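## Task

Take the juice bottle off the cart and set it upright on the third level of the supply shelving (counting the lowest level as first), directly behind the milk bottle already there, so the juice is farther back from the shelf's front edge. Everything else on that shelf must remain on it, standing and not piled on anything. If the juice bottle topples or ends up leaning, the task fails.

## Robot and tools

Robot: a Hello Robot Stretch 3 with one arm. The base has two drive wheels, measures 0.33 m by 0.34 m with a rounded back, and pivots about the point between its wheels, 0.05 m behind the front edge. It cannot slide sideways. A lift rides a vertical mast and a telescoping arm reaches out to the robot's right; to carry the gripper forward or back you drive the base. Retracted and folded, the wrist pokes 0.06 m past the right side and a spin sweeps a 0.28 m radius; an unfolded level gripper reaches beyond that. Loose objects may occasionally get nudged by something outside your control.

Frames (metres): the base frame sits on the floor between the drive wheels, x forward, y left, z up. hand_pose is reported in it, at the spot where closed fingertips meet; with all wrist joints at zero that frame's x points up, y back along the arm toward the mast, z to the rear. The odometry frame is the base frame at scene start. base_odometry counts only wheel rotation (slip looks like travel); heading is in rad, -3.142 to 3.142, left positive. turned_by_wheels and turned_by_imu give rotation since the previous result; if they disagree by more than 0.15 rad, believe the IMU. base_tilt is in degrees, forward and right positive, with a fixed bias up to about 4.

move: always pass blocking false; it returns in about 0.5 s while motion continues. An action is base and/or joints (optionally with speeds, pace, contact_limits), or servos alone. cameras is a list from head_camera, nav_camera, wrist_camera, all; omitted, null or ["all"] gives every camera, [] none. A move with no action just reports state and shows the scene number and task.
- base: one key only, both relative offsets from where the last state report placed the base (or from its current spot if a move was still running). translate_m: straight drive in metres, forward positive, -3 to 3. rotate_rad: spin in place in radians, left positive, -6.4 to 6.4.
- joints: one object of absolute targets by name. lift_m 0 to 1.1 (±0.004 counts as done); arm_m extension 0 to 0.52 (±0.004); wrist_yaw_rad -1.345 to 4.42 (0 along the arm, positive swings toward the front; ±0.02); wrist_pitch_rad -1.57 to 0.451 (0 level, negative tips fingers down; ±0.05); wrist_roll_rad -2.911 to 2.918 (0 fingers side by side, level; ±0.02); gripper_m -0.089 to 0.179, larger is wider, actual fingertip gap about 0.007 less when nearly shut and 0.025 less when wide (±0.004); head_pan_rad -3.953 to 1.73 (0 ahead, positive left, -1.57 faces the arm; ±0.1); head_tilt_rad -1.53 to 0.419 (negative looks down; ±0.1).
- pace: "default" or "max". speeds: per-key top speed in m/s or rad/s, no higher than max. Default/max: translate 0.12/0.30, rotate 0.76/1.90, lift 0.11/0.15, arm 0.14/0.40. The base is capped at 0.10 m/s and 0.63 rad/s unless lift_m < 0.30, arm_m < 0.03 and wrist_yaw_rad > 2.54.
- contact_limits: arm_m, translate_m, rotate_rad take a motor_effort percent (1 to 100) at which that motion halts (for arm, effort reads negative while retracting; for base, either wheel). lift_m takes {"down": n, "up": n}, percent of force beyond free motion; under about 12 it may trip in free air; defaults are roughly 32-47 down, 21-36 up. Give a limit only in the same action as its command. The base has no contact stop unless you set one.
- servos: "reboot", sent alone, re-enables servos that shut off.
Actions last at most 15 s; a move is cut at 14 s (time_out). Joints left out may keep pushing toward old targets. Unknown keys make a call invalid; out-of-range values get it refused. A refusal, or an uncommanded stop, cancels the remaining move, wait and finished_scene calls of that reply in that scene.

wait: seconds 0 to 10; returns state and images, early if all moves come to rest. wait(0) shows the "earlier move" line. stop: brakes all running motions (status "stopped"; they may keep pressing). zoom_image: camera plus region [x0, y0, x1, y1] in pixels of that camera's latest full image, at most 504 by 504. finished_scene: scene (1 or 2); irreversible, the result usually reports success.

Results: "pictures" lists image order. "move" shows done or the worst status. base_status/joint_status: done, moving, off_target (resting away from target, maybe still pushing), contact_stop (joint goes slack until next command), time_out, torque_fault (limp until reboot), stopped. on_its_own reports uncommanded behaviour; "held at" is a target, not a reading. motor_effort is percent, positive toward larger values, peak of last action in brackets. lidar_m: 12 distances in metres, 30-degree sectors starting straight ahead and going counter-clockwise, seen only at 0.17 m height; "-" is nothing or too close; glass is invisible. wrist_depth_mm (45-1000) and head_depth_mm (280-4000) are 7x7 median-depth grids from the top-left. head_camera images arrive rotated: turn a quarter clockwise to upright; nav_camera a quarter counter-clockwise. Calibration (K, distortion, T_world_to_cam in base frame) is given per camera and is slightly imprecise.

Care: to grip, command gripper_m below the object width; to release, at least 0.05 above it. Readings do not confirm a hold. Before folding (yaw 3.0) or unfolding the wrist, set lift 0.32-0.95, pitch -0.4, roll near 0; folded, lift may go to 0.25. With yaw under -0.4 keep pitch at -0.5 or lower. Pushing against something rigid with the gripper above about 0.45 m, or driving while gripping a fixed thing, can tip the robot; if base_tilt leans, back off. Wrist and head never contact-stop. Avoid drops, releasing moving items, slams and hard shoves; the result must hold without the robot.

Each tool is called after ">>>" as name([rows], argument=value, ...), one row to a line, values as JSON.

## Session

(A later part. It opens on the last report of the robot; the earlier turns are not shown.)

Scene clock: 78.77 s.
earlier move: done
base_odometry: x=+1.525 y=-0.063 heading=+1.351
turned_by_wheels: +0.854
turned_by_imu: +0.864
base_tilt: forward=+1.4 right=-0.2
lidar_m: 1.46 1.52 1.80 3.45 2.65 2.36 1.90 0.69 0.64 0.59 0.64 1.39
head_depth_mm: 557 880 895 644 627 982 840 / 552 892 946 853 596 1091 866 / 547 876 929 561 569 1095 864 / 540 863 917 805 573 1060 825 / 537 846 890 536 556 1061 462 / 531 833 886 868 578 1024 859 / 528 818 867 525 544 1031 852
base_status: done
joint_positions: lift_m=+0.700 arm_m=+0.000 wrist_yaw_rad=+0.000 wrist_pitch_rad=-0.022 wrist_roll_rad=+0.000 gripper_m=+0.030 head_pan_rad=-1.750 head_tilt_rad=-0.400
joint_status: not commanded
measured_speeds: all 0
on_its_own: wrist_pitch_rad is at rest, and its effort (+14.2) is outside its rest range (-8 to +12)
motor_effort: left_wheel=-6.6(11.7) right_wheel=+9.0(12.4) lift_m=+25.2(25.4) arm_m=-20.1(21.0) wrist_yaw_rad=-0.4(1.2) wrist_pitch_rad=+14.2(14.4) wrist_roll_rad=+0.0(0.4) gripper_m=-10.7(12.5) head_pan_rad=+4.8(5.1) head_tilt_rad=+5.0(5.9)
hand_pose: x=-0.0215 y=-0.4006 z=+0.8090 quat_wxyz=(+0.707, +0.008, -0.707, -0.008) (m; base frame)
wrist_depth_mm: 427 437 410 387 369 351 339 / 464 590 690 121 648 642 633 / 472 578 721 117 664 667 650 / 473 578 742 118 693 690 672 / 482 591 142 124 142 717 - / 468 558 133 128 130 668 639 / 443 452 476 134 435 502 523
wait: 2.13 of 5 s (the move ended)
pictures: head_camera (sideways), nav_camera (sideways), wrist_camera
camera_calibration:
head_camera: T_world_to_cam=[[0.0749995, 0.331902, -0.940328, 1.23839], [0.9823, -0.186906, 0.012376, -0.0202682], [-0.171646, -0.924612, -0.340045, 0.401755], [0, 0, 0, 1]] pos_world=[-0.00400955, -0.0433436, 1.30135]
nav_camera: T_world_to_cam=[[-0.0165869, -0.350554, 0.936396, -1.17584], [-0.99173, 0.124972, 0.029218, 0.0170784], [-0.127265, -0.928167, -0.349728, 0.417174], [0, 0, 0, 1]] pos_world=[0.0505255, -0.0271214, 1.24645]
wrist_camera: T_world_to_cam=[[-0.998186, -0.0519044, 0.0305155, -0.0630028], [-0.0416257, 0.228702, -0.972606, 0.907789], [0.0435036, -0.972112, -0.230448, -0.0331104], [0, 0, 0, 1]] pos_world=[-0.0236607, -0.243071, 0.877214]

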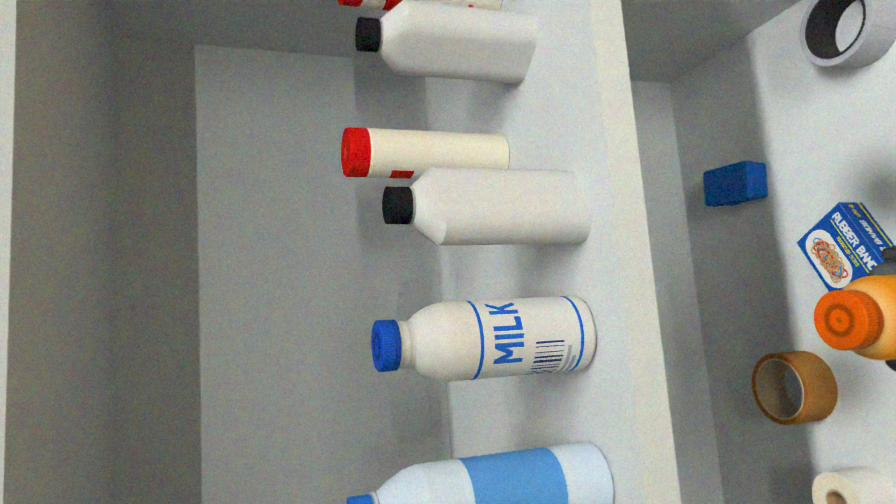

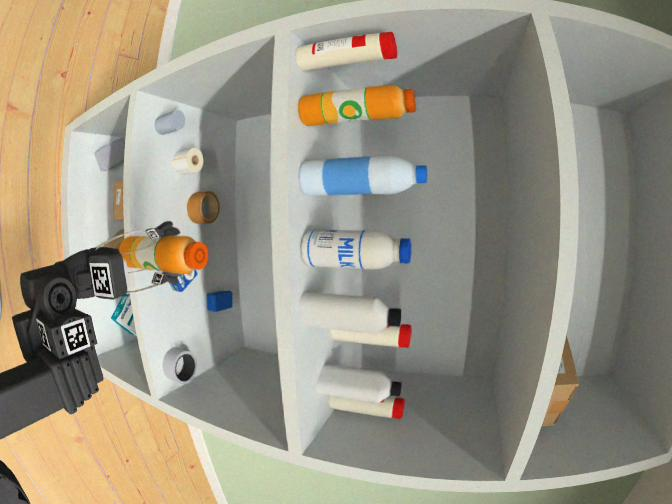

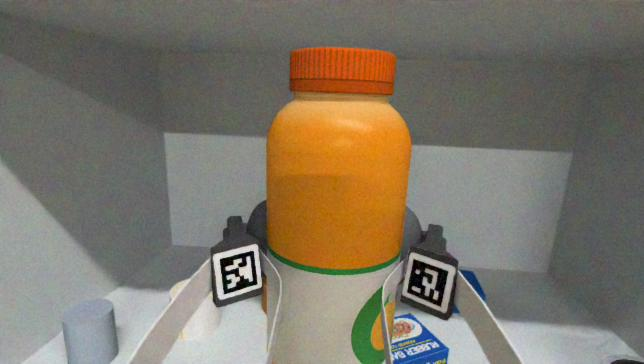

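>>> move(joints={"head_pan_rad":-1.65,"head_tilt_rad":-0.8,"lift_m":0.6}, blocking=false, cameras=[])

>>> wait(seconds=3)

Scene clock: 80.57 s.
move: moving
base_odometry: x=+1.525 y=-0.063 heading=+1.351
turned_by_wheels: +0.000
turned_by_imu: -0.001
base_tilt: forward=+1.4 right=-0.1
lidar_m: 1.46 1.52 1.80 3.44 2.65 2.36 1.90 0.69 0.64 0.59 0.64 1.40
head_depth_mm: 787 677 593 1086 892 1220 344 / 606 516 562 1081 914 1225 346 / 814 681 557 1109 914 1206 358 / 781 516 552 1117 555 425 428 / 783 687 561 1121 897 1239 1160 / 788 655 554 1121 922 1223 1145 / 451 505 550 1124 900 1189 1150
base_status: not commanded
joint_positions: lift_m=+0.675 arm_m=+0.000 wrist_yaw_rad=+0.000 wrist_pitch_rad=-0.022 wrist_roll_rad=+0.000 gripper_m=+0.030 head_pan_rad=-1.647 head_tilt_rad=-0.799
joint_status: lift_m moving; head_pan_rad moving; head_tilt_rad moving
measured_speeds: translate_m=+0.000 rotate_rad=+0.000 lift_m=-0.097 arm_m=+0.000 wrist_yaw_rad=+0.000 wrist_pitch_rad=+0.000 wrist_roll_rad=+0.000 head_pan_rad=+0.000 head_tilt_rad=-0.120
motor_effort: left_wheel=-7.1(7.1) right_wheel=+8.7(9.1) lift_m=+17.4(25.0) arm_m=-21.8(23.1) wrist_yaw_rad=-0.7(0.9) wrist_pitch_rad=+13.3(14.1) wrist_roll_rad=+0.0(0.3) gripper_m=-10.8(12.2) head_pan_rad=+5.7(8.6) head_tilt_rad=-9.3(9.3)
hand_pose: x=-0.0215 y=-0.4006 z=+0.7837 quat_wxyz=(+0.707, +0.008, -0.707, -0.008) (m; base frame)
wrist_depth_mm: 443 530 526 497 473 456 439 / 464 589 696 121 662 643 635 / 469 571 715 117 671 666 656 / 470 578 739 118 693 697 668 / 482 587 142 123 142 712 - / 449 552 133 128 130 593 599 / 431 422 439 134 415 464 497
pictures: none
No camera images: "cameras" was empty.

Scene clock: 81.80 s.
earlier move: done
base_odometry: x=+1.525 y=-0.063 heading=+1.351
turned_by_wheels: +0.000
turned_by_imu: +0.000
base_tilt: forward=+1.3 right=-0.3
lidar_m: 1.46 1.52 1.80 3.45 2.65 2.36 1.90 0.69 0.63 0.59 0.64 1.40
head_depth_mm: 609 670 585 1080 889 1220 1157 / 607 518 566 1078 912 1233 1159 / 814 674 560 1107 913 1201 509 / 776 515 554 1107 888 640 479 / 780 679 561 1110 920 1229 1160 / 788 650 551 1116 921 1230 1158 / 451 505 551 1122 900 1190 1147
base_status: not commanded
joint_positions: lift_m=+0.600 arm_m=+0.000 wrist_yaw_rad=+0.000 wrist_pitch_rad=-0.022 wrist_roll_rad=+0.000 gripper_m=+0.030 head_pan_rad=-1.647 head_tilt_rad=-0.801
joint_status: all done
measured_speeds: all 0
on_its_own: wrist_pitch_rad is at rest, and its effort (+14.1) is outside its rest range (-8 to +12)
motor_effort: left_wheel=-6.6(7.1) right_wheel=+9.2(9.4) lift_m=+21.5(25.0) arm_m=-22.9(23.4) wrist_yaw_rad=-0.4(0.9) wrist_pitch_rad=+14.1(14.4) wrist_roll_rad=+0.2(0.7) gripper_m=-11.5(12.2) head_pan_rad=+0.8(8.6) head_tilt_rad=-5.8(9.3)
hand_pose: x=-0.0215 y=-0.4006 z=+0.7090 quat_wxyz=(+0.707, +0.008, -0.707, -0.008) (m; base frame)
wrist_depth_mm: 466 589 667 653 647 616 613 / 462 597 700 121 656 644 637 / 471 573 720 117 676 668 648 / 475 583 754 118 698 684 678 / 445 565 142 123 142 626 628 / 404 439 133 128 130 476 489 / 344 321 340 134 335 355 375
wait: 1.23 of 3 s (the move ended)
pictures: head_camera (sideways), nav_camera (sideways), wrist_camera
camera_calibration:
head_camera: T_world_to_cam=[[0.0662689, 0.677129, -0.732875, 0.968], [0.996009, -0.0888981, 0.00792624, -0.0145232], [-0.0597841, -0.730475, -0.680317, 0.843782], [0, 0, 0, 1]] pos_world=[0.000761738, -0.0403892, 1.28358]
nav_camera: T_world_to_cam=[[-0.00605231, -0.687565, 0.726098, -0.901646], [-0.999868, 0.0150913, 0.00595611, 0.047416], [-0.0150529, -0.725966, -0.687566, 0.856002], [0, 0, 0, 1]] pos_world=[0.054838, 0.000772668, 1.24296]
wrist_camera: T_world_to_cam=[[-0.998186, -0.0519063, 0.0305098, -0.0599473], [-0.0416248, 0.228797, -0.972584, 0.810535], [0.0435027, -0.972089, -0.230543, -0.0560764], [0, 0, 0, 1]] pos_world=[-0.0236607, -0.243071, 0.777214]

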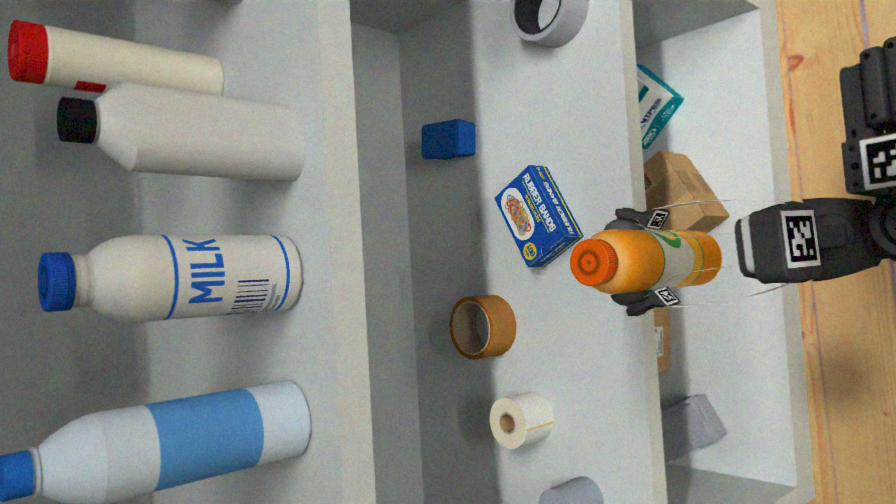

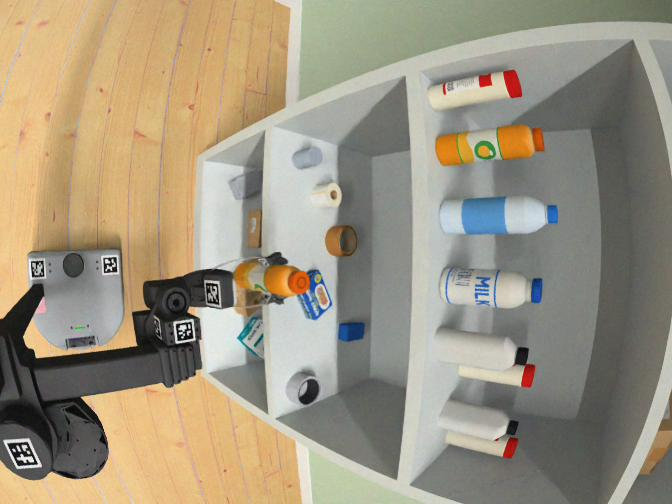

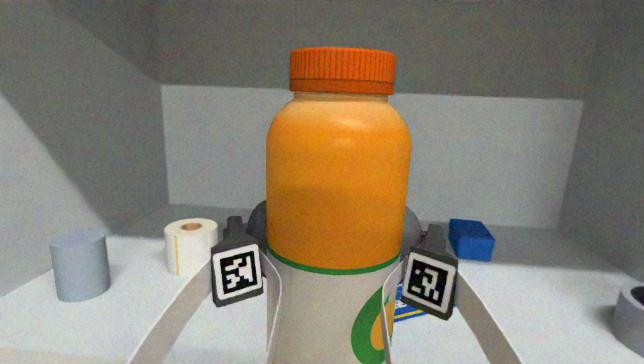

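>>> move(base={"translate_m":-0.204}, joints={"lift_m":0.56}, blocking=false, cameras=[])

>>> wait(seconds=6, cameras=["head_camera","wrist_camera"])

>>> move(joints={"arm_m":0.178}, contact_limits={"arm_m":38}, blocking=false, cameras=[])

>>> wait(seconds=4, cameras=["head_camera","wrist_camera"])

Scene clock: 83.73 s.
move: moving
base_odometry: x=+1.521 y=-0.078 heading=+1.351
turned_by_wheels: +0.000
turned_by_imu: -0.001
base_tilt: forward=+1.2 right=-0.3
lidar_m: 1.48 1.53 1.81 3.45 2.63 2.34 1.88 1.41 0.65 0.58 0.65 1.40
head_depth_mm: 798 702 587 1070 889 1197 1155 / 596 545 566 1103 909 1245 1160 / 799 520 558 1073 910 1210 1138 / 796 534 555 1105 893 664 494 / 768 522 550 1109 921 1228 1156 / 801 716 550 1118 919 1237 1160 / 455 490 551 1116 917 1212 1150
base_status: translate_m moving
joint_positions: lift_m=+0.575 arm_m=+0.000 wrist_yaw_rad=+0.000 wrist_pitch_rad=-0.022 wrist_roll_rad=+0.000 gripper_m=+0.030 head_pan_rad=-1.647 head_tilt_rad=-0.801
joint_status: lift_m moving
measured_speeds: translate_m=-0.058 rotate_rad=+0.000 lift_m=-0.082 arm_m=+0.000 wrist_yaw_rad=+0.000 wrist_pitch_rad=+0.000 wrist_roll_rad=+0.000 head_pan_rad=+0.000 head_tilt_rad=+0.000
motor_effort: left_wheel=-10.0(10.0) right_wheel=-6.7(6.7) lift_m=+18.8(24.0) arm_m=-24.5(24.9) wrist_yaw_rad=-0.5(0.6) wrist_pitch_rad=+13.8(14.3) wrist_roll_rad=-0.2(0.3) gripper_m=-9.7(12.1) head_pan_rad=-2.1(3.0) head_tilt_rad=-4.1(5.2)
hand_pose: x=-0.0215 y=-0.4006 z=+0.6843 quat_wxyz=(+0.707, +0.008, -0.707, -0.008) (m; base frame)
wrist_depth_mm: 477 672 666 654 643 625 619 / 480 691 691 121 659 644 634 / 482 708 714 117 663 666 651 / 491 706 742 118 697 689 - / 406 508 142 123 143 569 572 / 390 424 133 128 130 436 445 / 328 311 312 134 320 325 343
pictures: none
No camera images: "cameras" was empty.

Scene clock: 86.40 s.
earlier move: done
base_odometry: x=+1.480 y=-0.262 heading=+1.350
turned_by_wheels: +0.000
turned_by_imu: +0.000
base_tilt: forward=+1.4 right=-0.1
lidar_m: 1.67 1.73 1.94 3.45 2.37 2.17 1.69 1.40 0.55 0.59 0.77 0.78
head_depth_mm: 567 611 573 675 859 1327 1154 / 751 638 564 927 878 1110 1159 / 536 565 567 1105 889 1226 1134 / 780 674 569 1076 915 670 505 / 771 677 558 1112 904 1183 1165 / 770 485 536 1114 898 1234 1143 / 790 717 548 1108 921 1204 1145
base_status: done
joint_positions: lift_m=+0.560 arm_m=+0.000 wrist_yaw_rad=+0.000 wrist_pitch_rad=-0.022 wrist_roll_rad=+0.000 gripper_m=+0.030 head_pan_rad=-1.650 head_tilt_rad=-0.801
joint_status: all done
measured_speeds: all 0
on_its_own: wrist_pitch_rad is at rest, and its effort (+13.3) is outside its rest range (-8 to +12)
motor_effort: left_wheel=-8.6(11.8) right_wheel=+1.6(7.5) lift_m=+25.8(25.8) arm_m=-23.8(25.0) wrist_yaw_rad=-0.8(0.9) wrist_pitch_rad=+13.3(14.3) wrist_roll_rad=-0.2(0.4) gripper_m=-10.5(12.1) head_pan_rad=-3.1(4.4) head_tilt_rad=-3.1(5.2)
hand_pose: x=-0.0215 y=-0.4006 z=+0.6689 quat_wxyz=(+0.707, +0.008, -0.707, -0.008) (m; base frame)
wrist_depth_mm: 692 669 660 647 625 614 - / 716 706 684 121 649 645 - / - 729 708 117 664 - - / 490 743 728 118 691 - - / 462 499 141 123 139 551 - / 364 384 133 128 130 317 - / 313 - 302 134 292 297 300
wait: 2.67 of 6 s (the move ended)
pictures: head_camera (sideways), wrist_camera
camera_calibration:
head_camera: T_world_to_cam=[[0.0684427, 0.676876, -0.732908, 0.968037], [0.995721, -0.0920678, 0.00795642, -0.0145985], [-0.0620917, -0.730316, -0.680281, 0.843738], [0, 0, 0, 1]] pos_world=[0.000670048, -0.04039, 1.28358]
wrist_camera: T_world_to_cam=[[-0.998186, -0.0519127, 0.0305029, -0.0587233], [-0.0416248, 0.228914, -0.972556, 0.77164], [0.0435055, -0.972061, -0.23066, -0.0652047], [0, 0, 0, 1]] pos_world=[-0.0236607, -0.243071, 0.737214]

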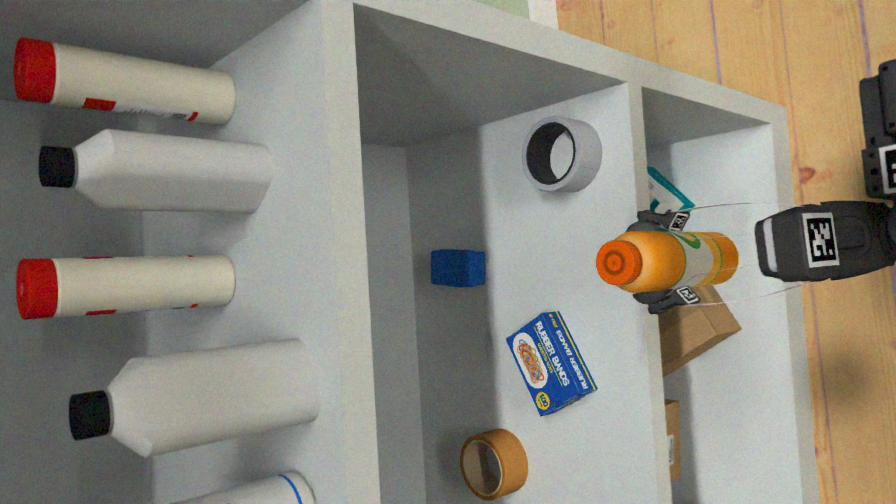

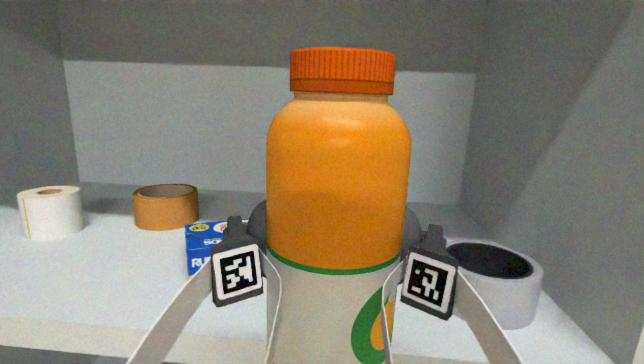

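Scene clock: 86.90 s.
move: moving
base_odometry: x=+1.480 y=-0.262 heading=+1.350
turned_by_wheels: +0.000
turned_by_imu: +0.000
base_tilt: forward=+1.2 right=-0.2
lidar_m: 1.67 1.73 1.94 3.44 2.37 2.18 1.69 1.41 0.55 0.59 0.78 0.78
head_depth_mm: 568 611 573 676 858 1324 1158 / 704 639 563 927 875 1110 1164 / 535 565 567 1103 891 1229 564 / 779 674 569 1073 914 676 517 / 773 678 558 1112 904 1179 1156 / 771 485 537 1118 896 1237 1144 / 787 718 548 1110 921 1205 1149
base_status: not commanded
joint_positions: lift_m=+0.560 arm_m=+0.018 wrist_yaw_rad=+0.000 wrist_pitch_rad=-0.022 wrist_roll_rad=+0.000 gripper_m=+0.030 head_pan_rad=-1.650 head_tilt_rad=-0.801
joint_status: arm_m moving
measured_speeds: translate_m=+0.000 rotate_rad=+0.000 lift_m=+0.000 arm_m=+0.068 wrist_yaw_rad=+0.000 wrist_pitch_rad=+0.000 wrist_roll_rad=+0.000 head_pan_rad=+0.000 head_tilt_rad=+0.000
motor_effort: left_wheel=-8.9(9.2) right_wheel=+2.3(2.3) lift_m=+27.0(27.0) arm_m=+25.7(25.7) wrist_yaw_rad=+0.1(0.6) wrist_pitch_rad=+13.9(14.0) wrist_roll_rad=-0.1(0.3) gripper_m=-10.6(12.3) head_pan_rad=-3.4(4.0) head_tilt_rad=-2.1(3.2)
contact_limits: arm_m 38 (drawing in: default 42, maximum 56; extending or still: default 51, maximum 69)
hand_pose: x=-0.0215 y=-0.4183 z=+0.6689 quat_wxyz=(+0.707, +0.008, -0.707, -0.008) (m; base frame)
wrist_depth_mm: 670 661 644 634 620 601 - / 703 689 672 121 631 622 - / 714 703 693 117 650 640 - / 490 729 715 118 675 - - / 451 490 142 123 142 550 - / 363 387 133 128 129 299 - / 301 285 286 133 281 297 299
pictures: none
No camera images: "cameras" was empty.

Scene clock: 88.97 s.
earlier move: done
base_odometry: x=+1.480 y=-0.262 heading=+1.350
turned_by_wheels: +0.000
turned_by_imu: -0.001
base_tilt: forward=+1.4 right=+0.0
lidar_m: 1.67 1.73 1.95 3.44 2.36 2.17 1.69 1.40 0.55 0.59 0.77 0.78
head_depth_mm: 567 612 572 676 860 1330 1156 / 702 639 565 926 875 994 455 / 534 565 567 1101 894 549 1139 / 781 673 568 1073 778 582 1157 / 775 679 558 1111 895 1180 1161 / 769 485 537 1113 897 1231 1147 / 787 684 549 1115 920 1215 1146
base_status: not commanded
joint_positions: lift_m=+0.560 arm_m=+0.178 wrist_yaw_rad=+0.000 wrist_pitch_rad=-0.022 wrist_roll_rad=+0.000 gripper_m=+0.030 head_pan_rad=-1.650 head_tilt_rad=-0.801
joint_status: all done
measured_speeds: all 0
on_its_own: wrist_pitch_rad is at rest, and its effort (+13.3) is outside its rest range (-8 to +12)
motor_effort: left_wheel=-8.7(9.2) right_wheel=+2.0(2.5) lift_m=+31.1(31.1) arm_m=+24.9(26.4) wrist_yaw_rad=-0.4(1.0) wrist_pitch_rad=+13.3(14.3) wrist_roll_rad=-0.2(0.3) gripper_m=-11.3(12.3) head_pan_rad=-2.6(4.2) head_tilt_rad=-1.1(3.2)
contact_limits: arm_m 38 (drawing in: default 42, maximum 56; extending or still: default 51, maximum 69)
hand_pose: x=-0.0215 y=-0.5786 z=+0.6689 quat_wxyz=(+0.707, +0.008, -0.707, -0.008) (m; base frame)
wrist_depth_mm: 513 510 496 487 472 465 - / 539 525 516 120 486 478 - / 555 544 538 117 500 491 - / 579 567 548 118 524 511 - / 517 500 142 123 142 507 - / 343 362 133 129 130 394 - / 285 224 235 134 282 293 310
wait: 2.07 of 4 s (the move ended)
pictures: head_camera (sideways), wrist_camera
camera_calibration:
head_camera: T_world_to_cam=[[0.0685802, 0.676904, -0.732869, 0.967989], [0.995699, -0.0923114, 0.00791309, -0.0145533], [-0.0622958, -0.73026, -0.680323, 0.843794], [0, 0, 0, 1]] pos_world=[0.000670684, -0.0403901, 1.28358]
wrist_camera: T_world_to_cam=[[-0.998186, -0.051919, 0.0304885, -0.0679611], [-0.041625, 0.229198, -0.972489, 0.81248], [0.0435028, -0.971994, -0.230944, -0.238092], [0, 0, 0, 1]] pos_world=[-0.0236607, -0.421171, 0.737214]

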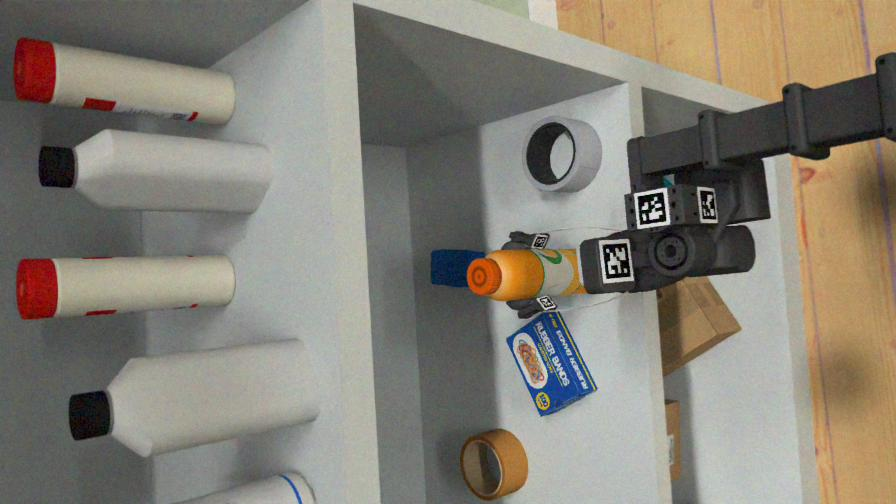

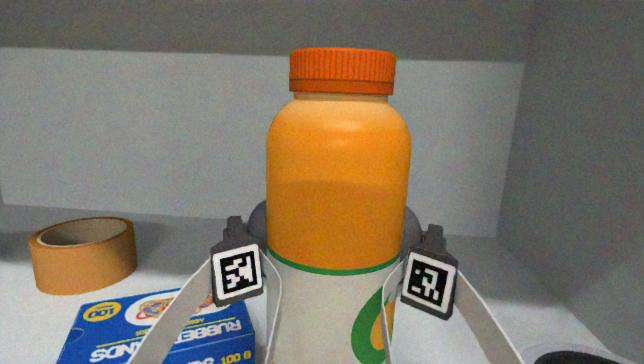

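>>> move(joints={"lift_m":0.48}, contact_limits={"lift_m":{"down":13}}, speeds={"lift_m":0.03}, blocking=false, cameras=[])

>>> wait(seconds=1.1, cameras=[])

>>> wait(seconds=0.2, cameras=[])

>>> wait(seconds=2, cameras=["wrist_camera","head_camera"])

Scene clock: 89.90 s.
move: moving
base_odometry: x=+1.480 y=-0.262 heading=+1.350
turned_by_wheels: +0.000
turned_by_imu: +0.000
base_tilt: forward=+1.3 right=-0.1
lidar_m: 1.67 1.74 1.95 3.44 2.36 2.17 1.69 1.40 0.55 0.59 0.77 0.78
head_depth_mm: 566 611 572 676 860 1327 1162 / 701 640 565 924 874 998 463 / 535 566 568 1103 895 562 1142 / 779 672 569 1076 795 594 1153 / 773 678 558 1110 894 1184 1157 / 767 485 537 1114 894 1224 1148 / 789 684 547 1110 923 1217 1151
base_status: not commanded
joint_positions: lift_m=+0.547 arm_m=+0.178 wrist_yaw_rad=+0.000 wrist_pitch_rad=-0.022 wrist_roll_rad=+0.000 gripper_m=+0.030 head_pan_rad=-1.650 head_tilt_rad=-0.801
joint_status: lift_m moving
measured_speeds: translate_m=+0.000 rotate_rad=+0.000 lift_m=-0.030 arm_m=+0.000 wrist_yaw_rad=+0.000 wrist_pitch_rad=+0.000 wrist_roll_rad=+0.000 head_pan_rad=+0.000 head_tilt_rad=+0.000
motor_effort: left_wheel=-9.2(9.2) right_wheel=+2.1(2.1) lift_m=+19.4(32.8) arm_m=+24.7(25.6) wrist_yaw_rad=-0.5(0.5) wrist_pitch_rad=+13.9(14.5) wrist_roll_rad=+0.0(0.3) gripper_m=-10.3(11.9) head_pan_rad=-2.7(3.9) head_tilt_rad=-0.1(1.2)
contact_limits: arm_m 38 (drawing in: default 42, maximum 56; extending or still: default 51, maximum 69); lift_m down 13 (down: maximum 72; up: maximum 65)
hand_pose: x=-0.0215 y=-0.5786 z=+0.6561 quat_wxyz=(+0.707, +0.008, -0.707, -0.008) (m; base frame)
wrist_depth_mm: 520 512 498 483 474 466 - / 542 527 515 120 483 479 - / 561 551 532 117 499 497 - / 583 572 558 118 517 510 - / 427 442 142 123 142 498 - / 325 274 133 129 130 372 - / 235 223 229 134 272 219 222
pictures: none
No camera images: "cameras" was empty.

Scene clock: 91.00 s.
earlier move: moving
base_odometry: x=+1.480 y=-0.262 heading=+1.350
turned_by_wheels: +0.000
turned_by_imu: +0.000
base_tilt: forward=+1.4 right=-0.2
lidar_m: 1.66 1.73 1.94 3.45 2.36 2.17 1.70 1.41 0.55 0.59 0.78 0.78
head_depth_mm: 567 611 574 676 859 1326 1157 / 701 639 566 925 875 1029 498 / 536 566 566 1109 889 584 1121 / 779 675 569 1073 821 621 1158 / 772 679 557 1111 893 1181 1162 / 769 486 537 1116 897 1237 1142 / 787 717 548 1118 925 1210 1151
base_status: not commanded
joint_positions: lift_m=+0.514 arm_m=+0.178 wrist_yaw_rad=+0.000 wrist_pitch_rad=+0.068 wrist_roll_rad=+0.000 gripper_m=+0.030 head_pan_rad=-1.650 head_tilt_rad=-0.801
joint_status: lift_m moving
measured_speeds: translate_m=+0.000 rotate_rad=+0.000 lift_m=-0.030 arm_m=+0.000 wrist_yaw_rad=+0.000 wrist_pitch_rad=+0.096 wrist_roll_rad=+0.000 head_pan_rad=+0.000 head_tilt_rad=+0.000
on_its_own: wrist_pitch_rad moved +0.090 to your old target +0.050
motor_effort: left_wheel=-8.8(9.2) right_wheel=+1.9(2.1) lift_m=+12.7(32.8) arm_m=+24.7(25.6) wrist_yaw_rad=-0.4(0.9) wrist_pitch_rad=-3.4(14.5) wrist_roll_rad=+0.1(0.5) gripper_m=-10.4(11.9) head_pan_rad=-2.7(3.9) head_tilt_rad=+0.3(1.2)
contact_limits: arm_m 38 (drawing in: default 42, maximum 56; extending or still: default 51, maximum 69); lift_m down 13 (down: maximum 72; up: maximum 65)
hand_pose: x=-0.0215 y=-0.5803 z=+0.6462 quat_wxyz=(+0.707, -0.024, -0.707, +0.024) (m; base frame)
wrist_depth_mm: 540 528 511 496 487 478 - / 549 530 522 126 493 488 - / 558 548 529 120 503 501 - / 572 562 544 122 517 511 - / 557 527 142 124 140 524 - / 327 353 133 127 129 391 - / 215 213 220 130 271 264 212
wait: 1.10 s; no rest
pictures: none
No camera images: "cameras" was empty.

Scene clock: 91.20 s.
earlier move: moving
base_odometry: x=+1.480 y=-0.262 heading=+1.350
turned_by_wheels: +0.000
turned_by_imu: +0.000
base_tilt: forward=+1.5 right=-0.3
lidar_m: 1.67 1.73 1.95 3.45 2.36 2.18 1.69 1.40 0.55 0.59 0.77 0.78
head_depth_mm: 566 612 573 677 859 1327 1159 / 703 640 564 925 874 1038 521 / 535 566 566 1105 891 592 1121 / 779 675 569 1079 821 622 1157 / 773 678 559 1105 893 1179 1161 / 770 486 538 1113 896 1240 1146 / 788 717 549 1117 920 1213 1144
base_status: not commanded
joint_positions: lift_m=+0.508 arm_m=+0.178 wrist_yaw_rad=+0.000 wrist_pitch_rad=+0.088 wrist_roll_rad=+0.000 gripper_m=+0.030 head_pan_rad=-1.650 head_tilt_rad=-0.801
joint_status: lift_m moving
measured_speeds: translate_m=+0.000 rotate_rad=+0.000 lift_m=-0.030 arm_m=+0.000 wrist_yaw_rad=+0.000 wrist_pitch_rad=+0.096 wrist_roll_rad=+0.000 head_pan_rad=+0.000 head_tilt_rad=+0.000
motor_effort: left_wheel=-8.6(9.2) right_wheel=+1.8(2.1) lift_m=+14.9(32.8) arm_m=+24.4(25.6) wrist_yaw_rad=-0.1(0.9) wrist_pitch_rad=-7.9(14.5) wrist_roll_rad=-0.3(0.5) gripper_m=-11.9(11.9) head_pan_rad=-2.9(3.9) head_tilt_rad=+0.2(1.2)
contact_limits: arm_m 38 (drawing in: default 42, maximum 56; extending or still: default 51, maximum 69); lift_m down 13 (down: maximum 72; up: maximum 65)
hand_pose: x=-0.0215 y=-0.5803 z=+0.6454 quat_wxyz=(+0.707, -0.031, -0.706, +0.031) (m; base frame)
wrist_depth_mm: 538 527 517 501 497 484 - / 553 538 526 127 495 491 - / 562 551 538 121 506 500 - / 580 557 541 122 514 510 - / 578 553 142 124 141 521 - / 324 362 133 127 129 402 - / 216 210 220 129 274 266 210
wait: 0.20 s; no rest
pictures: none
No camera images: "cameras" was empty.

Scene clock: 92.50 s.
earlier move: done
base_odometry: x=+1.480 y=-0.262 heading=+1.350
turned_by_wheels: +0.000
turned_by_imu: +0.000
base_tilt: forward=+1.4 right=-0.2
lidar_m: 1.67 1.73 1.94 3.45 2.36 2.17 1.69 1.40 0.55 0.59 0.77 0.77
head_depth_mm: 568 614 571 677 1460 1328 1160 / 703 643 565 924 873 1091 1097 / 536 565 568 1106 889 615 1103 / 780 675 570 1073 843 647 1142 / 772 679 560 1109 891 1183 1160 / 769 486 536 1112 900 1230 1147 / 789 715 549 1117 922 1213 1149
base_status: not commanded
joint_positions: lift_m=+0.480 arm_m=+0.178 wrist_yaw_rad=+0.000 wrist_pitch_rad=+0.181 wrist_roll_rad=+0.000 gripper_m=+0.030 head_pan_rad=-1.650 head_tilt_rad=-0.801
joint_status: all done
measured_speeds: all 0
on_its_own: wrist_pitch_rad is at rest, and its effort (-24.0) is outside its rest range (-8 to +12)
motor_effort: left_wheel=-8.6(9.2) right_wheel=+1.7(2.4) lift_m=+6.7(32.8) arm_m=+23.8(25.6) wrist_yaw_rad=-0.6(0.9) wrist_pitch_rad=-24.0(24.4) wrist_roll_rad=-0.3(0.5) gripper_m=-11.3(11.9) head_pan_rad=-2.4(3.9) head_tilt_rad=+1.2(1.5)
contact_limits: arm_m 38 (drawing in: default 42, maximum 56; extending or still: default 51, maximum 69); lift_m down 13 (down: maximum 72; up: maximum 65)
hand_pose: x=-0.0215 y=-0.5794 z=+0.6412 quat_wxyz=(+0.704, -0.064, -0.704, +0.064) (m; base frame)
wrist_depth_mm: 559 549 539 522 517 506 - / 562 552 541 132 512 507 - / 571 559 549 124 519 509 - / 562 549 541 125 516 511 - / 574 561 144 126 141 515 - / - 375 133 126 129 435 - / 218 205 215 127 291 297 207
wait: 1.30 of 2 s (the move ended)
pictures: head_camera (sideways), wrist_camera
camera_calibration:
head_camera: T_world_to_cam=[[0.0685802, 0.676904, -0.732869, 0.967989], [0.995699, -0.0923114, 0.00791309, -0.0145533], [-0.0622958, -0.73026, -0.680323, 0.843794], [0, 0, 0, 1]] pos_world=[0.000670684, -0.0403901, 1.28358]
wrist_camera: T_world_to_cam=[[-0.998177, -0.0448847, 0.040348, -0.0693666], [-0.0416222, 0.0278244, -0.998746, 0.685857], [0.0437057, -0.998605, -0.0296419, -0.389708], [0, 0, 0, 1]] pos_world=[-0.0236609, -0.411362, 0.676244]

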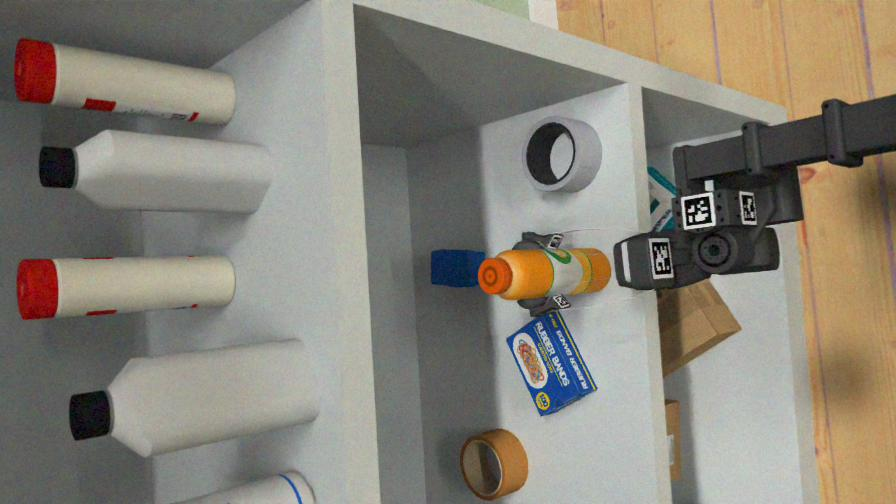

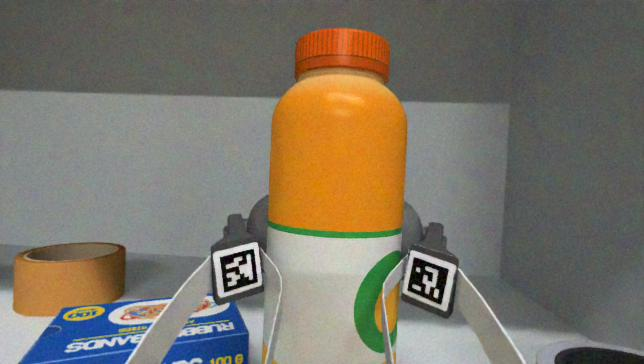

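>>> move(joints={"lift_m":0.532,"wrist_pitch_rad":0.01}, speeds={"lift_m":0.04}, blocking=false, cameras=[])

>>> wait(seconds=3, cameras=["wrist_camera"])

Scene clock: 93.33 s.
move: moving
base_odometry: x=+1.480 y=-0.262 heading=+1.350
turned_by_wheels: +0.000
turned_by_imu: +0.000
base_tilt: forward=+1.4 right=-0.2
lidar_m: 1.67 1.73 1.94 3.44 2.36 2.17 1.70 1.40 0.55 0.59 0.77 0.78
head_depth_mm: 566 612 573 674 1445 1331 1160 / 702 640 566 925 874 1078 545 / 534 565 568 1100 895 602 1122 / 781 675 569 1073 821 627 1160 / 772 678 559 1105 892 1184 1163 / 772 486 537 1113 898 1230 1151 / 788 718 549 1116 921 1211 1144
base_status: not commanded
joint_positions: lift_m=+0.496 arm_m=+0.178 wrist_yaw_rad=+0.000 wrist_pitch_rad=+0.123 wrist_roll_rad=+0.000 gripper_m=+0.030 head_pan_rad=-1.650 head_tilt_rad=-0.801
joint_status: lift_m moving; wrist_pitch_rad moving
measured_speeds: translate_m=+0.000 rotate_rad=+0.000 lift_m=+0.040 arm_m=+0.000 wrist_yaw_rad=+0.000 wrist_pitch_rad=-0.144 wrist_roll_rad=+0.000 head_pan_rad=+0.000 head_tilt_rad=+0.000
motor_effort: left_wheel=-7.9(8.5) right_wheel=+1.7(2.0) lift_m=+22.3(29.0) arm_m=+24.0(24.4) wrist_yaw_rad=+0.3(0.7) wrist_pitch_rad=-18.7(26.8) wrist_roll_rad=-0.1(0.4) gripper_m=-10.6(11.7) head_pan_rad=-3.0(3.5) head_tilt_rad=+1.2(2.0)
contact_limits: arm_m 38 (drawing in: default 42, maximum 56; extending or still: default 51, maximum 69)
hand_pose: x=-0.0215 y=-0.5802 z=+0.6424 quat_wxyz=(+0.706, -0.043, -0.706, +0.043) (m; base frame)
wrist_depth_mm: 546 538 526 508 502 491 - / 559 541 534 128 505 502 - / 559 553 538 121 510 501 - / 565 557 545 123 516 509 - / 574 559 141 124 140 517 - / 323 375 133 126 129 400 - / 204 208 218 128 278 282 207
pictures: none
No camera images: "cameras" was empty.

Scene clock: 94.63 s.
earlier move: done
base_odometry: x=+1.480 y=-0.262 heading=+1.350
turned_by_wheels: +0.000
turned_by_imu: +0.000
base_tilt: forward=+1.3 right=-0.3
lidar_m: 1.67 1.73 1.94 3.44 2.36 2.17 1.69 1.40 0.55 0.59 0.77 0.78
head_depth_mm: 568 610 572 677 862 1326 1159 / 703 640 565 923 874 1010 482 / 534 564 567 1103 891 576 1138 / 779 675 569 1070 802 602 1160 / 774 678 560 1111 895 1187 1156 / 768 485 537 1111 894 1229 1147 / 787 715 548 1117 920 1213 1144
base_status: not commanded
joint_positions: lift_m=+0.532 arm_m=+0.178 wrist_yaw_rad=+0.000 wrist_pitch_rad=-0.001 wrist_roll_rad=+0.000 gripper_m=+0.030 head_pan_rad=-1.650 head_tilt_rad=-0.801
joint_status: all done
measured_speeds: all 0
motor_effort: left_wheel=-8.1(8.5) right_wheel=+1.5(2.4) lift_m=+33.5(35.5) arm_m=+23.2(24.8) wrist_yaw_rad=-0.3(1.0) wrist_pitch_rad=+2.2(26.8) wrist_roll_rad=-0.3(0.4) gripper_m=-10.4(12.0) head_pan_rad=-2.4(3.5) head_tilt_rad=+2.1(2.6)
contact_limits: arm_m 38 (drawing in: default 42, maximum 56; extending or still: default 51, maximum 69)
hand_pose: x=-0.0215 y=-0.5792 z=+0.6463 quat_wxyz=(+0.707, +0.001, -0.707, -0.001) (m; base frame)
wrist_depth_mm: 527 514 501 488 477 470 - / 539 530 514 122 485 486 - / 556 549 537 117 494 494 - / 578 563 551 119 513 509 - / 388 432 142 123 142 500 - / 311 259 133 128 130 363 346 / 210 218 226 133 261 205 217
wait: 1.30 of 3 s (the move ended)
pictures: wrist_camera
camera_calibration:
wrist_camera: T_world_to_cam=[[-0.998182, -0.0513588, 0.0315576, -0.067648], [-0.0416227, 0.20856, -0.977123, 0.781689], [0.0436022, -0.97666, -0.210319, -0.259809], [0, 0, 0, 1]] pos_world=[-0.0236608, -0.420248, 0.711298]

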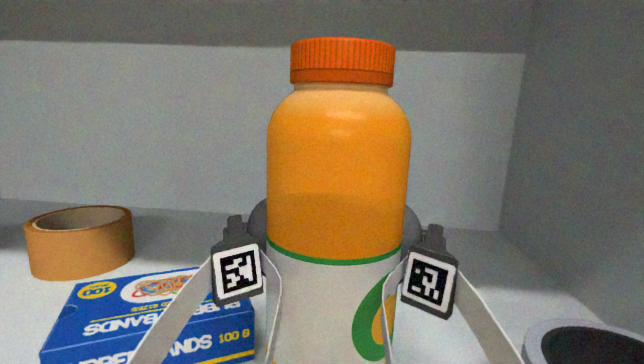

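>>> move(joints={"gripper_m":0.125}, blocking=false, cameras=[])

>>> wait(seconds=3, cameras=["wrist_camera"])

>>> move(joints={"arm_m":0.0}, blocking=false, cameras=[])

>>> wait(seconds=4, cameras=["wrist_camera"])

>>> move(base={"translate_m":0.204}, joints={"lift_m":0.98,"head_pan_rad":-1.75,"head_tilt_rad":-0.4}, blocking=false, cameras=[])

>>> wait(seconds=7)

Scene clock: 95.57 s.
move: moving
base_odometry: x=+1.480 y=-0.262 heading=+1.350
turned_by_wheels: +0.000
turned_by_imu: +0.000
base_tilt: forward=+1.6 right=-0.2
lidar_m: 1.67 1.73 1.94 3.46 2.37 2.19 1.69 1.41 0.55 0.59 0.78 0.78
head_depth_mm: 568 611 565 676 860 1331 1153 / 704 640 566 925 874 1010 483 / 534 564 567 1104 891 576 1142 / 779 674 568 1081 800 600 1161 / 771 677 559 1110 895 1187 1162 / 770 485 537 1115 896 1233 1151 / 787 718 548 1111 922 1212 1147
base_status: not commanded
joint_positions: lift_m=+0.532 arm_m=+0.178 wrist_yaw_rad=+0.000 wrist_pitch_rad=-0.003 wrist_roll_rad=+0.000 gripper_m=+0.067 head_pan_rad=-1.650 head_tilt_rad=-0.801
joint_status: gripper_m moving
measured_speeds: translate_m=+0.000 rotate_rad=+0.000 lift_m=+0.000 arm_m=+0.000 wrist_yaw_rad=+0.000 wrist_pitch_rad=-0.024 wrist_roll_rad=+0.000 head_pan_rad=+0.000 head_tilt_rad=+0.000
motor_effort: left_wheel=-8.0(8.3) right_wheel=+1.8(2.5) lift_m=+32.1(32.9) arm_m=+22.7(23.8) wrist_yaw_rad=-0.4(0.6) wrist_pitch_rad=+2.8(2.8) wrist_roll_rad=+0.2(0.3) gripper_m=+77.5(77.5) head_pan_rad=-2.6(3.4) head_tilt_rad=+3.2(3.2)
contact_limits: arm_m 38 (drawing in: default 42, maximum 56; extending or still: default 51, maximum 69)
hand_pose: x=-0.0215 y=-0.5791 z=+0.6459 quat_wxyz=(+0.707, +0.001, -0.707, -0.001) (m; base frame)
wrist_depth_mm: 521 510 502 488 475 462 - / 543 531 517 122 485 483 - / 557 547 534 117 498 498 - / 581 567 550 120 518 513 - / 388 460 151 124 143 499 - / 310 258 133 129 130 360 345 / 211 217 225 133 262 215 216
pictures: none
No camera images: "cameras" was empty.

Scene clock: 96.53 s.
earlier move: done
base_odometry: x=+1.480 y=-0.262 heading=+1.350
turned_by_wheels: +0.000
turned_by_imu: +0.000
base_tilt: forward=+1.4 right=-0.2
lidar_m: 1.67 1.73 1.94 3.44 2.35 2.17 1.69 1.40 0.55 0.59 0.77 0.78
head_depth_mm: 567 611 564 676 857 1328 1162 / 702 641 566 924 872 1009 483 / 534 564 568 1102 888 577 1137 / 780 674 570 1072 796 601 1160 / 773 680 557 1109 876 1179 1159 / 769 485 536 1112 897 1235 1148 / 786 715 547 1113 924 1215 1150
base_status: not commanded
joint_positions: lift_m=+0.532 arm_m=+0.178 wrist_yaw_rad=+0.000 wrist_pitch_rad=-0.006 wrist_roll_rad=+0.000 gripper_m=+0.125 head_pan_rad=-1.650 head_tilt_rad=-0.800
joint_status: all done
measured_speeds: all 0
motor_effort: left_wheel=-8.2(8.3) right_wheel=+1.4(2.5) lift_m=+30.7(32.9) arm_m=+23.7(24.0) wrist_yaw_rad=-0.1(0.6) wrist_pitch_rad=+3.9(3.9) wrist_roll_rad=-0.2(0.4) gripper_m=-0.4(79.8) head_pan_rad=-2.5(3.6) head_tilt_rad=+3.2(3.4)
contact_limits: arm_m 38 (drawing in: default 42, maximum 56; extending or still: default 51, maximum 69)
hand_pose: x=-0.0215 y=-0.5791 z=+0.6451 quat_wxyz=(+0.707, +0.002, -0.707, -0.002) (m; base frame)
wrist_depth_mm: 523 510 496 486 475 467 - / 541 526 518 120 485 480 - / 556 544 536 116 500 494 - / 576 570 548 119 515 511 - / 387 153 151 123 427 149 - / 324 125 236 128 332 127 341 / - 211 228 133 261 262 212
wait: 0.97 of 3 s (the move ended)
pictures: wrist_camera
camera_calibration:
wrist_camera: T_world_to_cam=[[-0.998186, -0.0514118, 0.0313312, -0.0675043], [-0.041619, 0.213186, -0.976125, 0.782482], [0.043505, -0.975658, -0.214939, -0.25641], [0, 0, 0, 1]] pos_world=[-0.0236607, -0.420453, 0.710802]

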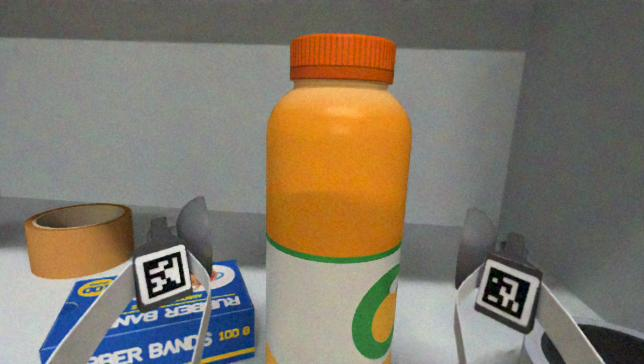

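Scene clock: 97.03 s.
move: moving
base_odometry: x=+1.480 y=-0.262 heading=+1.350
turned_by_wheels: +0.000
turned_by_imu: +0.000
base_tilt: forward=+1.4 right=-0.3
lidar_m: 1.67 1.73 1.94 3.44 2.36 2.17 1.69 1.40 0.55 0.59 0.78 0.77
head_depth_mm: 568 609 565 673 857 1326 1159 / 704 639 567 925 875 1007 482 / 534 565 569 1102 894 565 1122 / 779 676 569 1075 817 590 1145 / 770 680 556 1107 891 1179 1161 / 768 486 536 1115 896 1239 1147 / 786 717 547 1115 919 1209 1146
base_status: not commanded
joint_positions: lift_m=+0.532 arm_m=+0.160 wrist_yaw_rad=+0.000 wrist_pitch_rad=-0.006 wrist_roll_rad=+0.000 gripper_m=+0.125 head_pan_rad=-1.650 head_tilt_rad=-0.800
joint_status: arm_m moving
measured_speeds: translate_m=+0.000 rotate_rad=+0.000 lift_m=+0.000 arm_m=-0.068 wrist_yaw_rad=+0.000 wrist_pitch_rad=+0.000 wrist_roll_rad=+0.000 head_pan_rad=+0.000 head_tilt_rad=+0.000
motor_effort: left_wheel=-8.0(8.4) right_wheel=+1.4(2.1) lift_m=+30.0(30.6) arm_m=-22.9(25.3) wrist_yaw_rad=-0.3(0.8) wrist_pitch_rad=+3.2(3.9) wrist_roll_rad=-0.3(0.3) gripper_m=-0.6(1.1) head_pan_rad=-2.0(3.0) head_tilt_rad=+2.7(3.0)
hand_pose: x=-0.0215 y=-0.5614 z=+0.6450 quat_wxyz=(+0.707, +0.002, -0.707, -0.003) (m; base frame)
wrist_depth_mm: 535 523 511 498 488 481 - / 551 540 533 133 499 491 - / 573 561 545 130 513 512 - / 597 588 570 134 533 533 - / 406 150 404 139 423 148 - / 326 125 247 144 331 127 340 / - 220 242 150 262 252 218
pictures: none
No camera images: "cameras" was empty.

Scene clock: 99.10 s.
earlier move: done
base_odometry: x=+1.480 y=-0.262 heading=+1.350
turned_by_wheels: +0.000
turned_by_imu: -0.001
base_tilt: forward=+1.4 right=-0.2
lidar_m: 1.67 1.73 1.94 3.44 2.36 2.17 1.69 1.41 0.55 0.59 0.77 0.78
head_depth_mm: 567 610 564 674 856 1332 1158 / 703 640 567 925 875 1107 1156 / 534 565 569 1102 893 1231 1157 / 781 677 571 1074 855 1204 527 / 770 679 558 1116 896 1180 1156 / 769 485 537 1106 894 1238 1150 / 786 718 548 1110 919 1206 1144
base_status: not commanded
joint_positions: lift_m=+0.532 arm_m=+0.000 wrist_yaw_rad=+0.000 wrist_pitch_rad=-0.007 wrist_roll_rad=+0.000 gripper_m=+0.125 head_pan_rad=-1.650 head_tilt_rad=-0.800
joint_status: all done
measured_speeds: all 0
motor_effort: left_wheel=-8.0(8.5) right_wheel=+1.4(2.2) lift_m=+27.1(30.6) arm_m=-24.2(26.2) wrist_yaw_rad=-0.5(0.9) wrist_pitch_rad=+3.5(4.2) wrist_roll_rad=-0.1(0.4) gripper_m=-0.5(1.7) head_pan_rad=-1.9(3.8) head_tilt_rad=+2.4(3.3)
hand_pose: x=-0.0215 y=-0.4010 z=+0.6449 quat_wxyz=(+0.707, +0.003, -0.707, -0.003) (m; base frame)
wrist_depth_mm: 690 678 664 647 636 621 - / 710 702 677 662 649 645 - / - 724 708 295 677 - - / 471 740 721 306 693 - - / 449 158 389 318 491 149 - / 344 125 323 325 349 127 343 / - 299 293 288 282 275 266
wait: 2.07 of 4 s (the move ended)
pictures: wrist_camera
camera_calibration:
wrist_camera: T_world_to_cam=[[-0.998186, -0.0514415, 0.0312881, -0.0583316], [-0.0416234, 0.214087, -0.975927, 0.744537], [0.0435049, -0.975459, -0.215839, -0.0821747], [0, 0, 0, 1]] pos_world=[-0.0236607, -0.242554, 0.710703]

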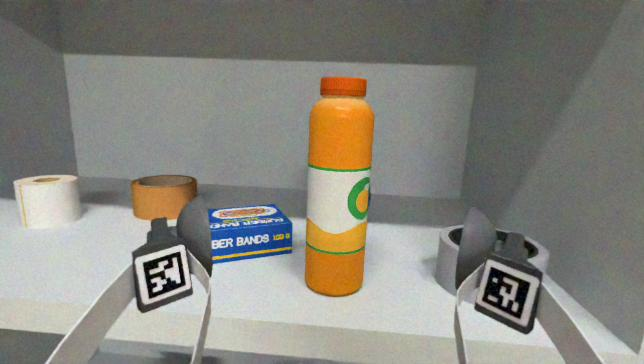

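Scene clock: 99.60 s.
move: moving
base_odometry: x=+1.483 y=-0.247 heading=+1.350
turned_by_wheels: +0.000
turned_by_imu: +0.000
base_tilt: forward=+1.0 right=-0.4
lidar_m: 1.65 1.72 1.93 3.45 2.38 2.19 1.71 1.40 0.56 0.58 0.80 0.77
head_depth_mm: 465 495 510 530 563 612 671 / 536 631 654 669 603 737 764 / 531 849 899 686 605 992 876 / 527 857 904 615 607 1062 877 / 522 842 887 677 609 1030 690 / 516 828 881 899 547 1033 877 / 511 813 862 505 533 1000 881
base_status: translate_m moving
joint_positions: lift_m=+0.557 arm_m=+0.000 wrist_yaw_rad=+0.000 wrist_pitch_rad=-0.008 wrist_roll_rad=+0.000 gripper_m=+0.125 head_pan_rad=-1.752 head_tilt_rad=-0.391
joint_status: lift_m moving; head_pan_rad moving; head_tilt_rad moving
measured_speeds: translate_m=+0.058 rotate_rad=+0.000 lift_m=+0.097 arm_m=+0.000 wrist_yaw_rad=+0.000 wrist_pitch_rad=+0.000 wrist_roll_rad=+0.000 head_pan_rad=+0.000 head_tilt_rad=+0.096
motor_effort: left_wheel=+5.6(6.9) right_wheel=+9.5(10.1) lift_m=+33.1(36.2) arm_m=-24.2(24.8) wrist_yaw_rad=-0.8(0.9) wrist_pitch_rad=+3.7(4.0) wrist_roll_rad=-0.1(0.4) gripper_m=-0.6(1.1) head_pan_rad=-1.8(5.9) head_tilt_rad=+5.5(6.2)
hand_pose: x=-0.0215 y=-0.4010 z=+0.6699 quat_wxyz=(+0.707, +0.003, -0.707, -0.003) (m; base frame)
wrist_depth_mm: 695 675 656 651 635 624 - / - 706 690 671 658 639 - / - 734 712 686 669 662 - / 504 731 732 323 699 677 - / 468 474 395 326 511 147 - / 386 125 358 335 372 127 - / - 305 299 302 306 296 287
pictures: none
No camera images: "cameras" was empty.

Scene clock: 104.00 s.
earlier move: done
base_odometry: x=+1.525 y=-0.063 heading=+1.350
turned_by_wheels: +0.000
turned_by_imu: -0.002
base_tilt: forward=+1.4 right=-0.2
lidar_m: 1.46 1.52 1.80 3.46 2.66 2.36 1.90 0.69 0.64 0.59 0.64 1.40
head_depth_mm: 559 878 872 643 625 - - / 552 893 951 849 627 - - / 546 874 926 561 568 - - / 541 860 916 805 573 - - / 537 847 901 538 560 - - / 533 835 880 870 606 1027 856 / 528 818 866 529 529 1031 851
base_status: done
joint_positions: lift_m=+0.980 arm_m=+0.000 wrist_yaw_rad=+0.000 wrist_pitch_rad=-0.008 wrist_roll_rad=+0.000 gripper_m=+0.125 head_pan_rad=-1.752 head_tilt_rad=-0.400
joint_status: all done
measured_speeds: all 0
motor_effort: left_wheel=-0.9(8.2) right_wheel=+9.3(10.3) lift_m=+34.0(38.6) arm_m=-20.7(24.8) wrist_yaw_rad=-0.3(1.0) wrist_pitch_rad=+3.7(4.3) wrist_roll_rad=-0.2(0.5) gripper_m=+0.2(2.0) head_pan_rad=+4.5(5.9) head_tilt_rad=-3.4(6.2)
hand_pose: x=-0.0215 y=-0.4010 z=+1.0926 quat_wxyz=(+0.707, +0.003, -0.707, -0.003) (m; base frame)
wrist_depth_mm: 463 592 671 655 642 632 612 / 415 563 673 679 662 649 634 / 412 329 311 315 675 300 648 / 354 346 323 315 625 294 369 / 369 331 328 325 433 295 374 / 325 125 305 323 330 127 348 / - 304 825 292 284 278 270
wait: 4.40 of 7 s (the move ended)
pictures: head_camera (sideways), nav_camera (sideways), wrist_camera
camera_calibration:
head_camera: T_world_to_cam=[[0.0758651, 0.331816, -0.940288, 1.23835], [0.98181, -0.189465, 0.0123553, -0.020164], [-0.174052, -0.924122, -0.340154, 0.401874], [0, 0, 0, 1]] pos_world=[-0.00420341, -0.0433448, 1.30136]
nav_camera: T_world_to_cam=[[-0.0174867, -0.350611, 0.936358, -1.17581], [-0.991403, 0.127534, 0.0292393, 0.017039], [-0.129669, -0.927797, -0.349827, 0.41724], [0, 0, 0, 1]] pos_world=[0.0504345, -0.0273125, 1.24645]
wrist_camera: T_world_to_cam=[[-0.998186, -0.0514681, 0.0312462, -0.0723035], [-0.0416241, 0.214892, -0.97575, 1.18165], [0.0435055, -0.975281, -0.216644, 0.0154747], [0, 0, 0, 1]] pos_world=[-0.0236607, -0.242555, 1.1586]

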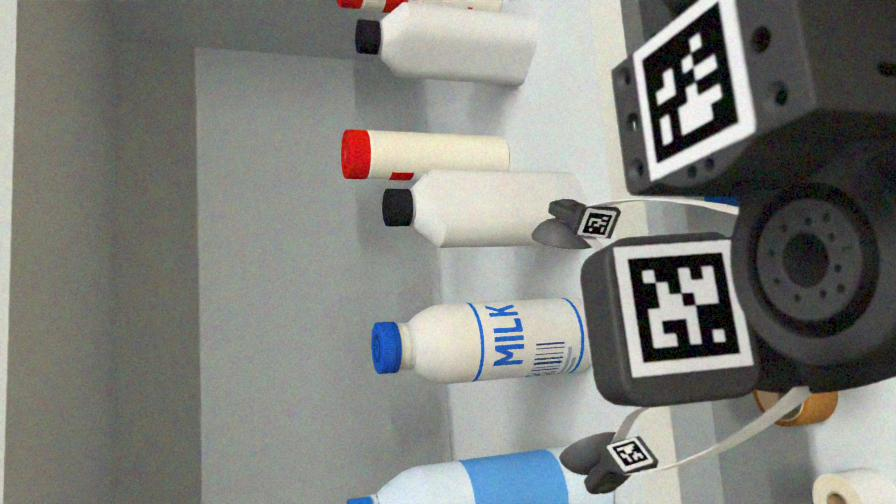

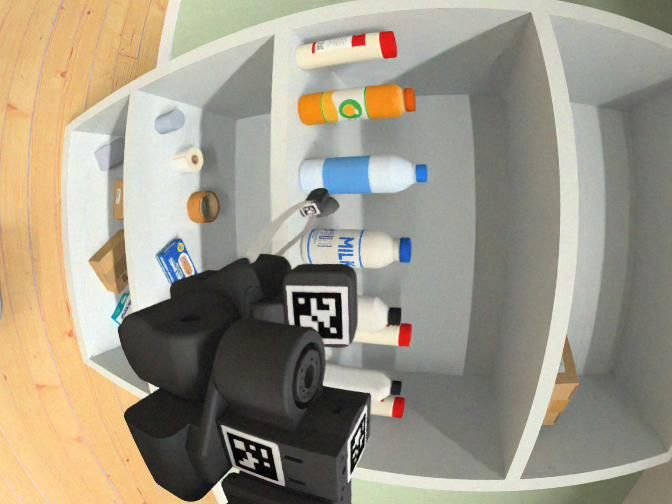

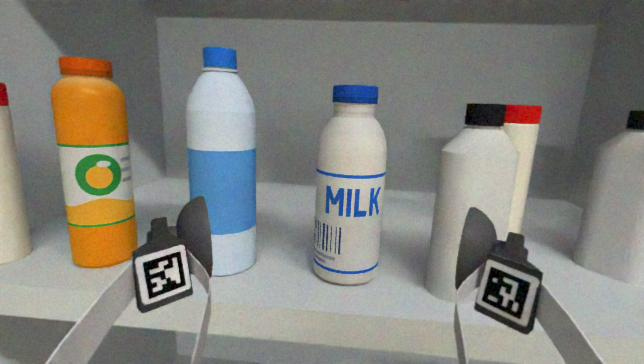

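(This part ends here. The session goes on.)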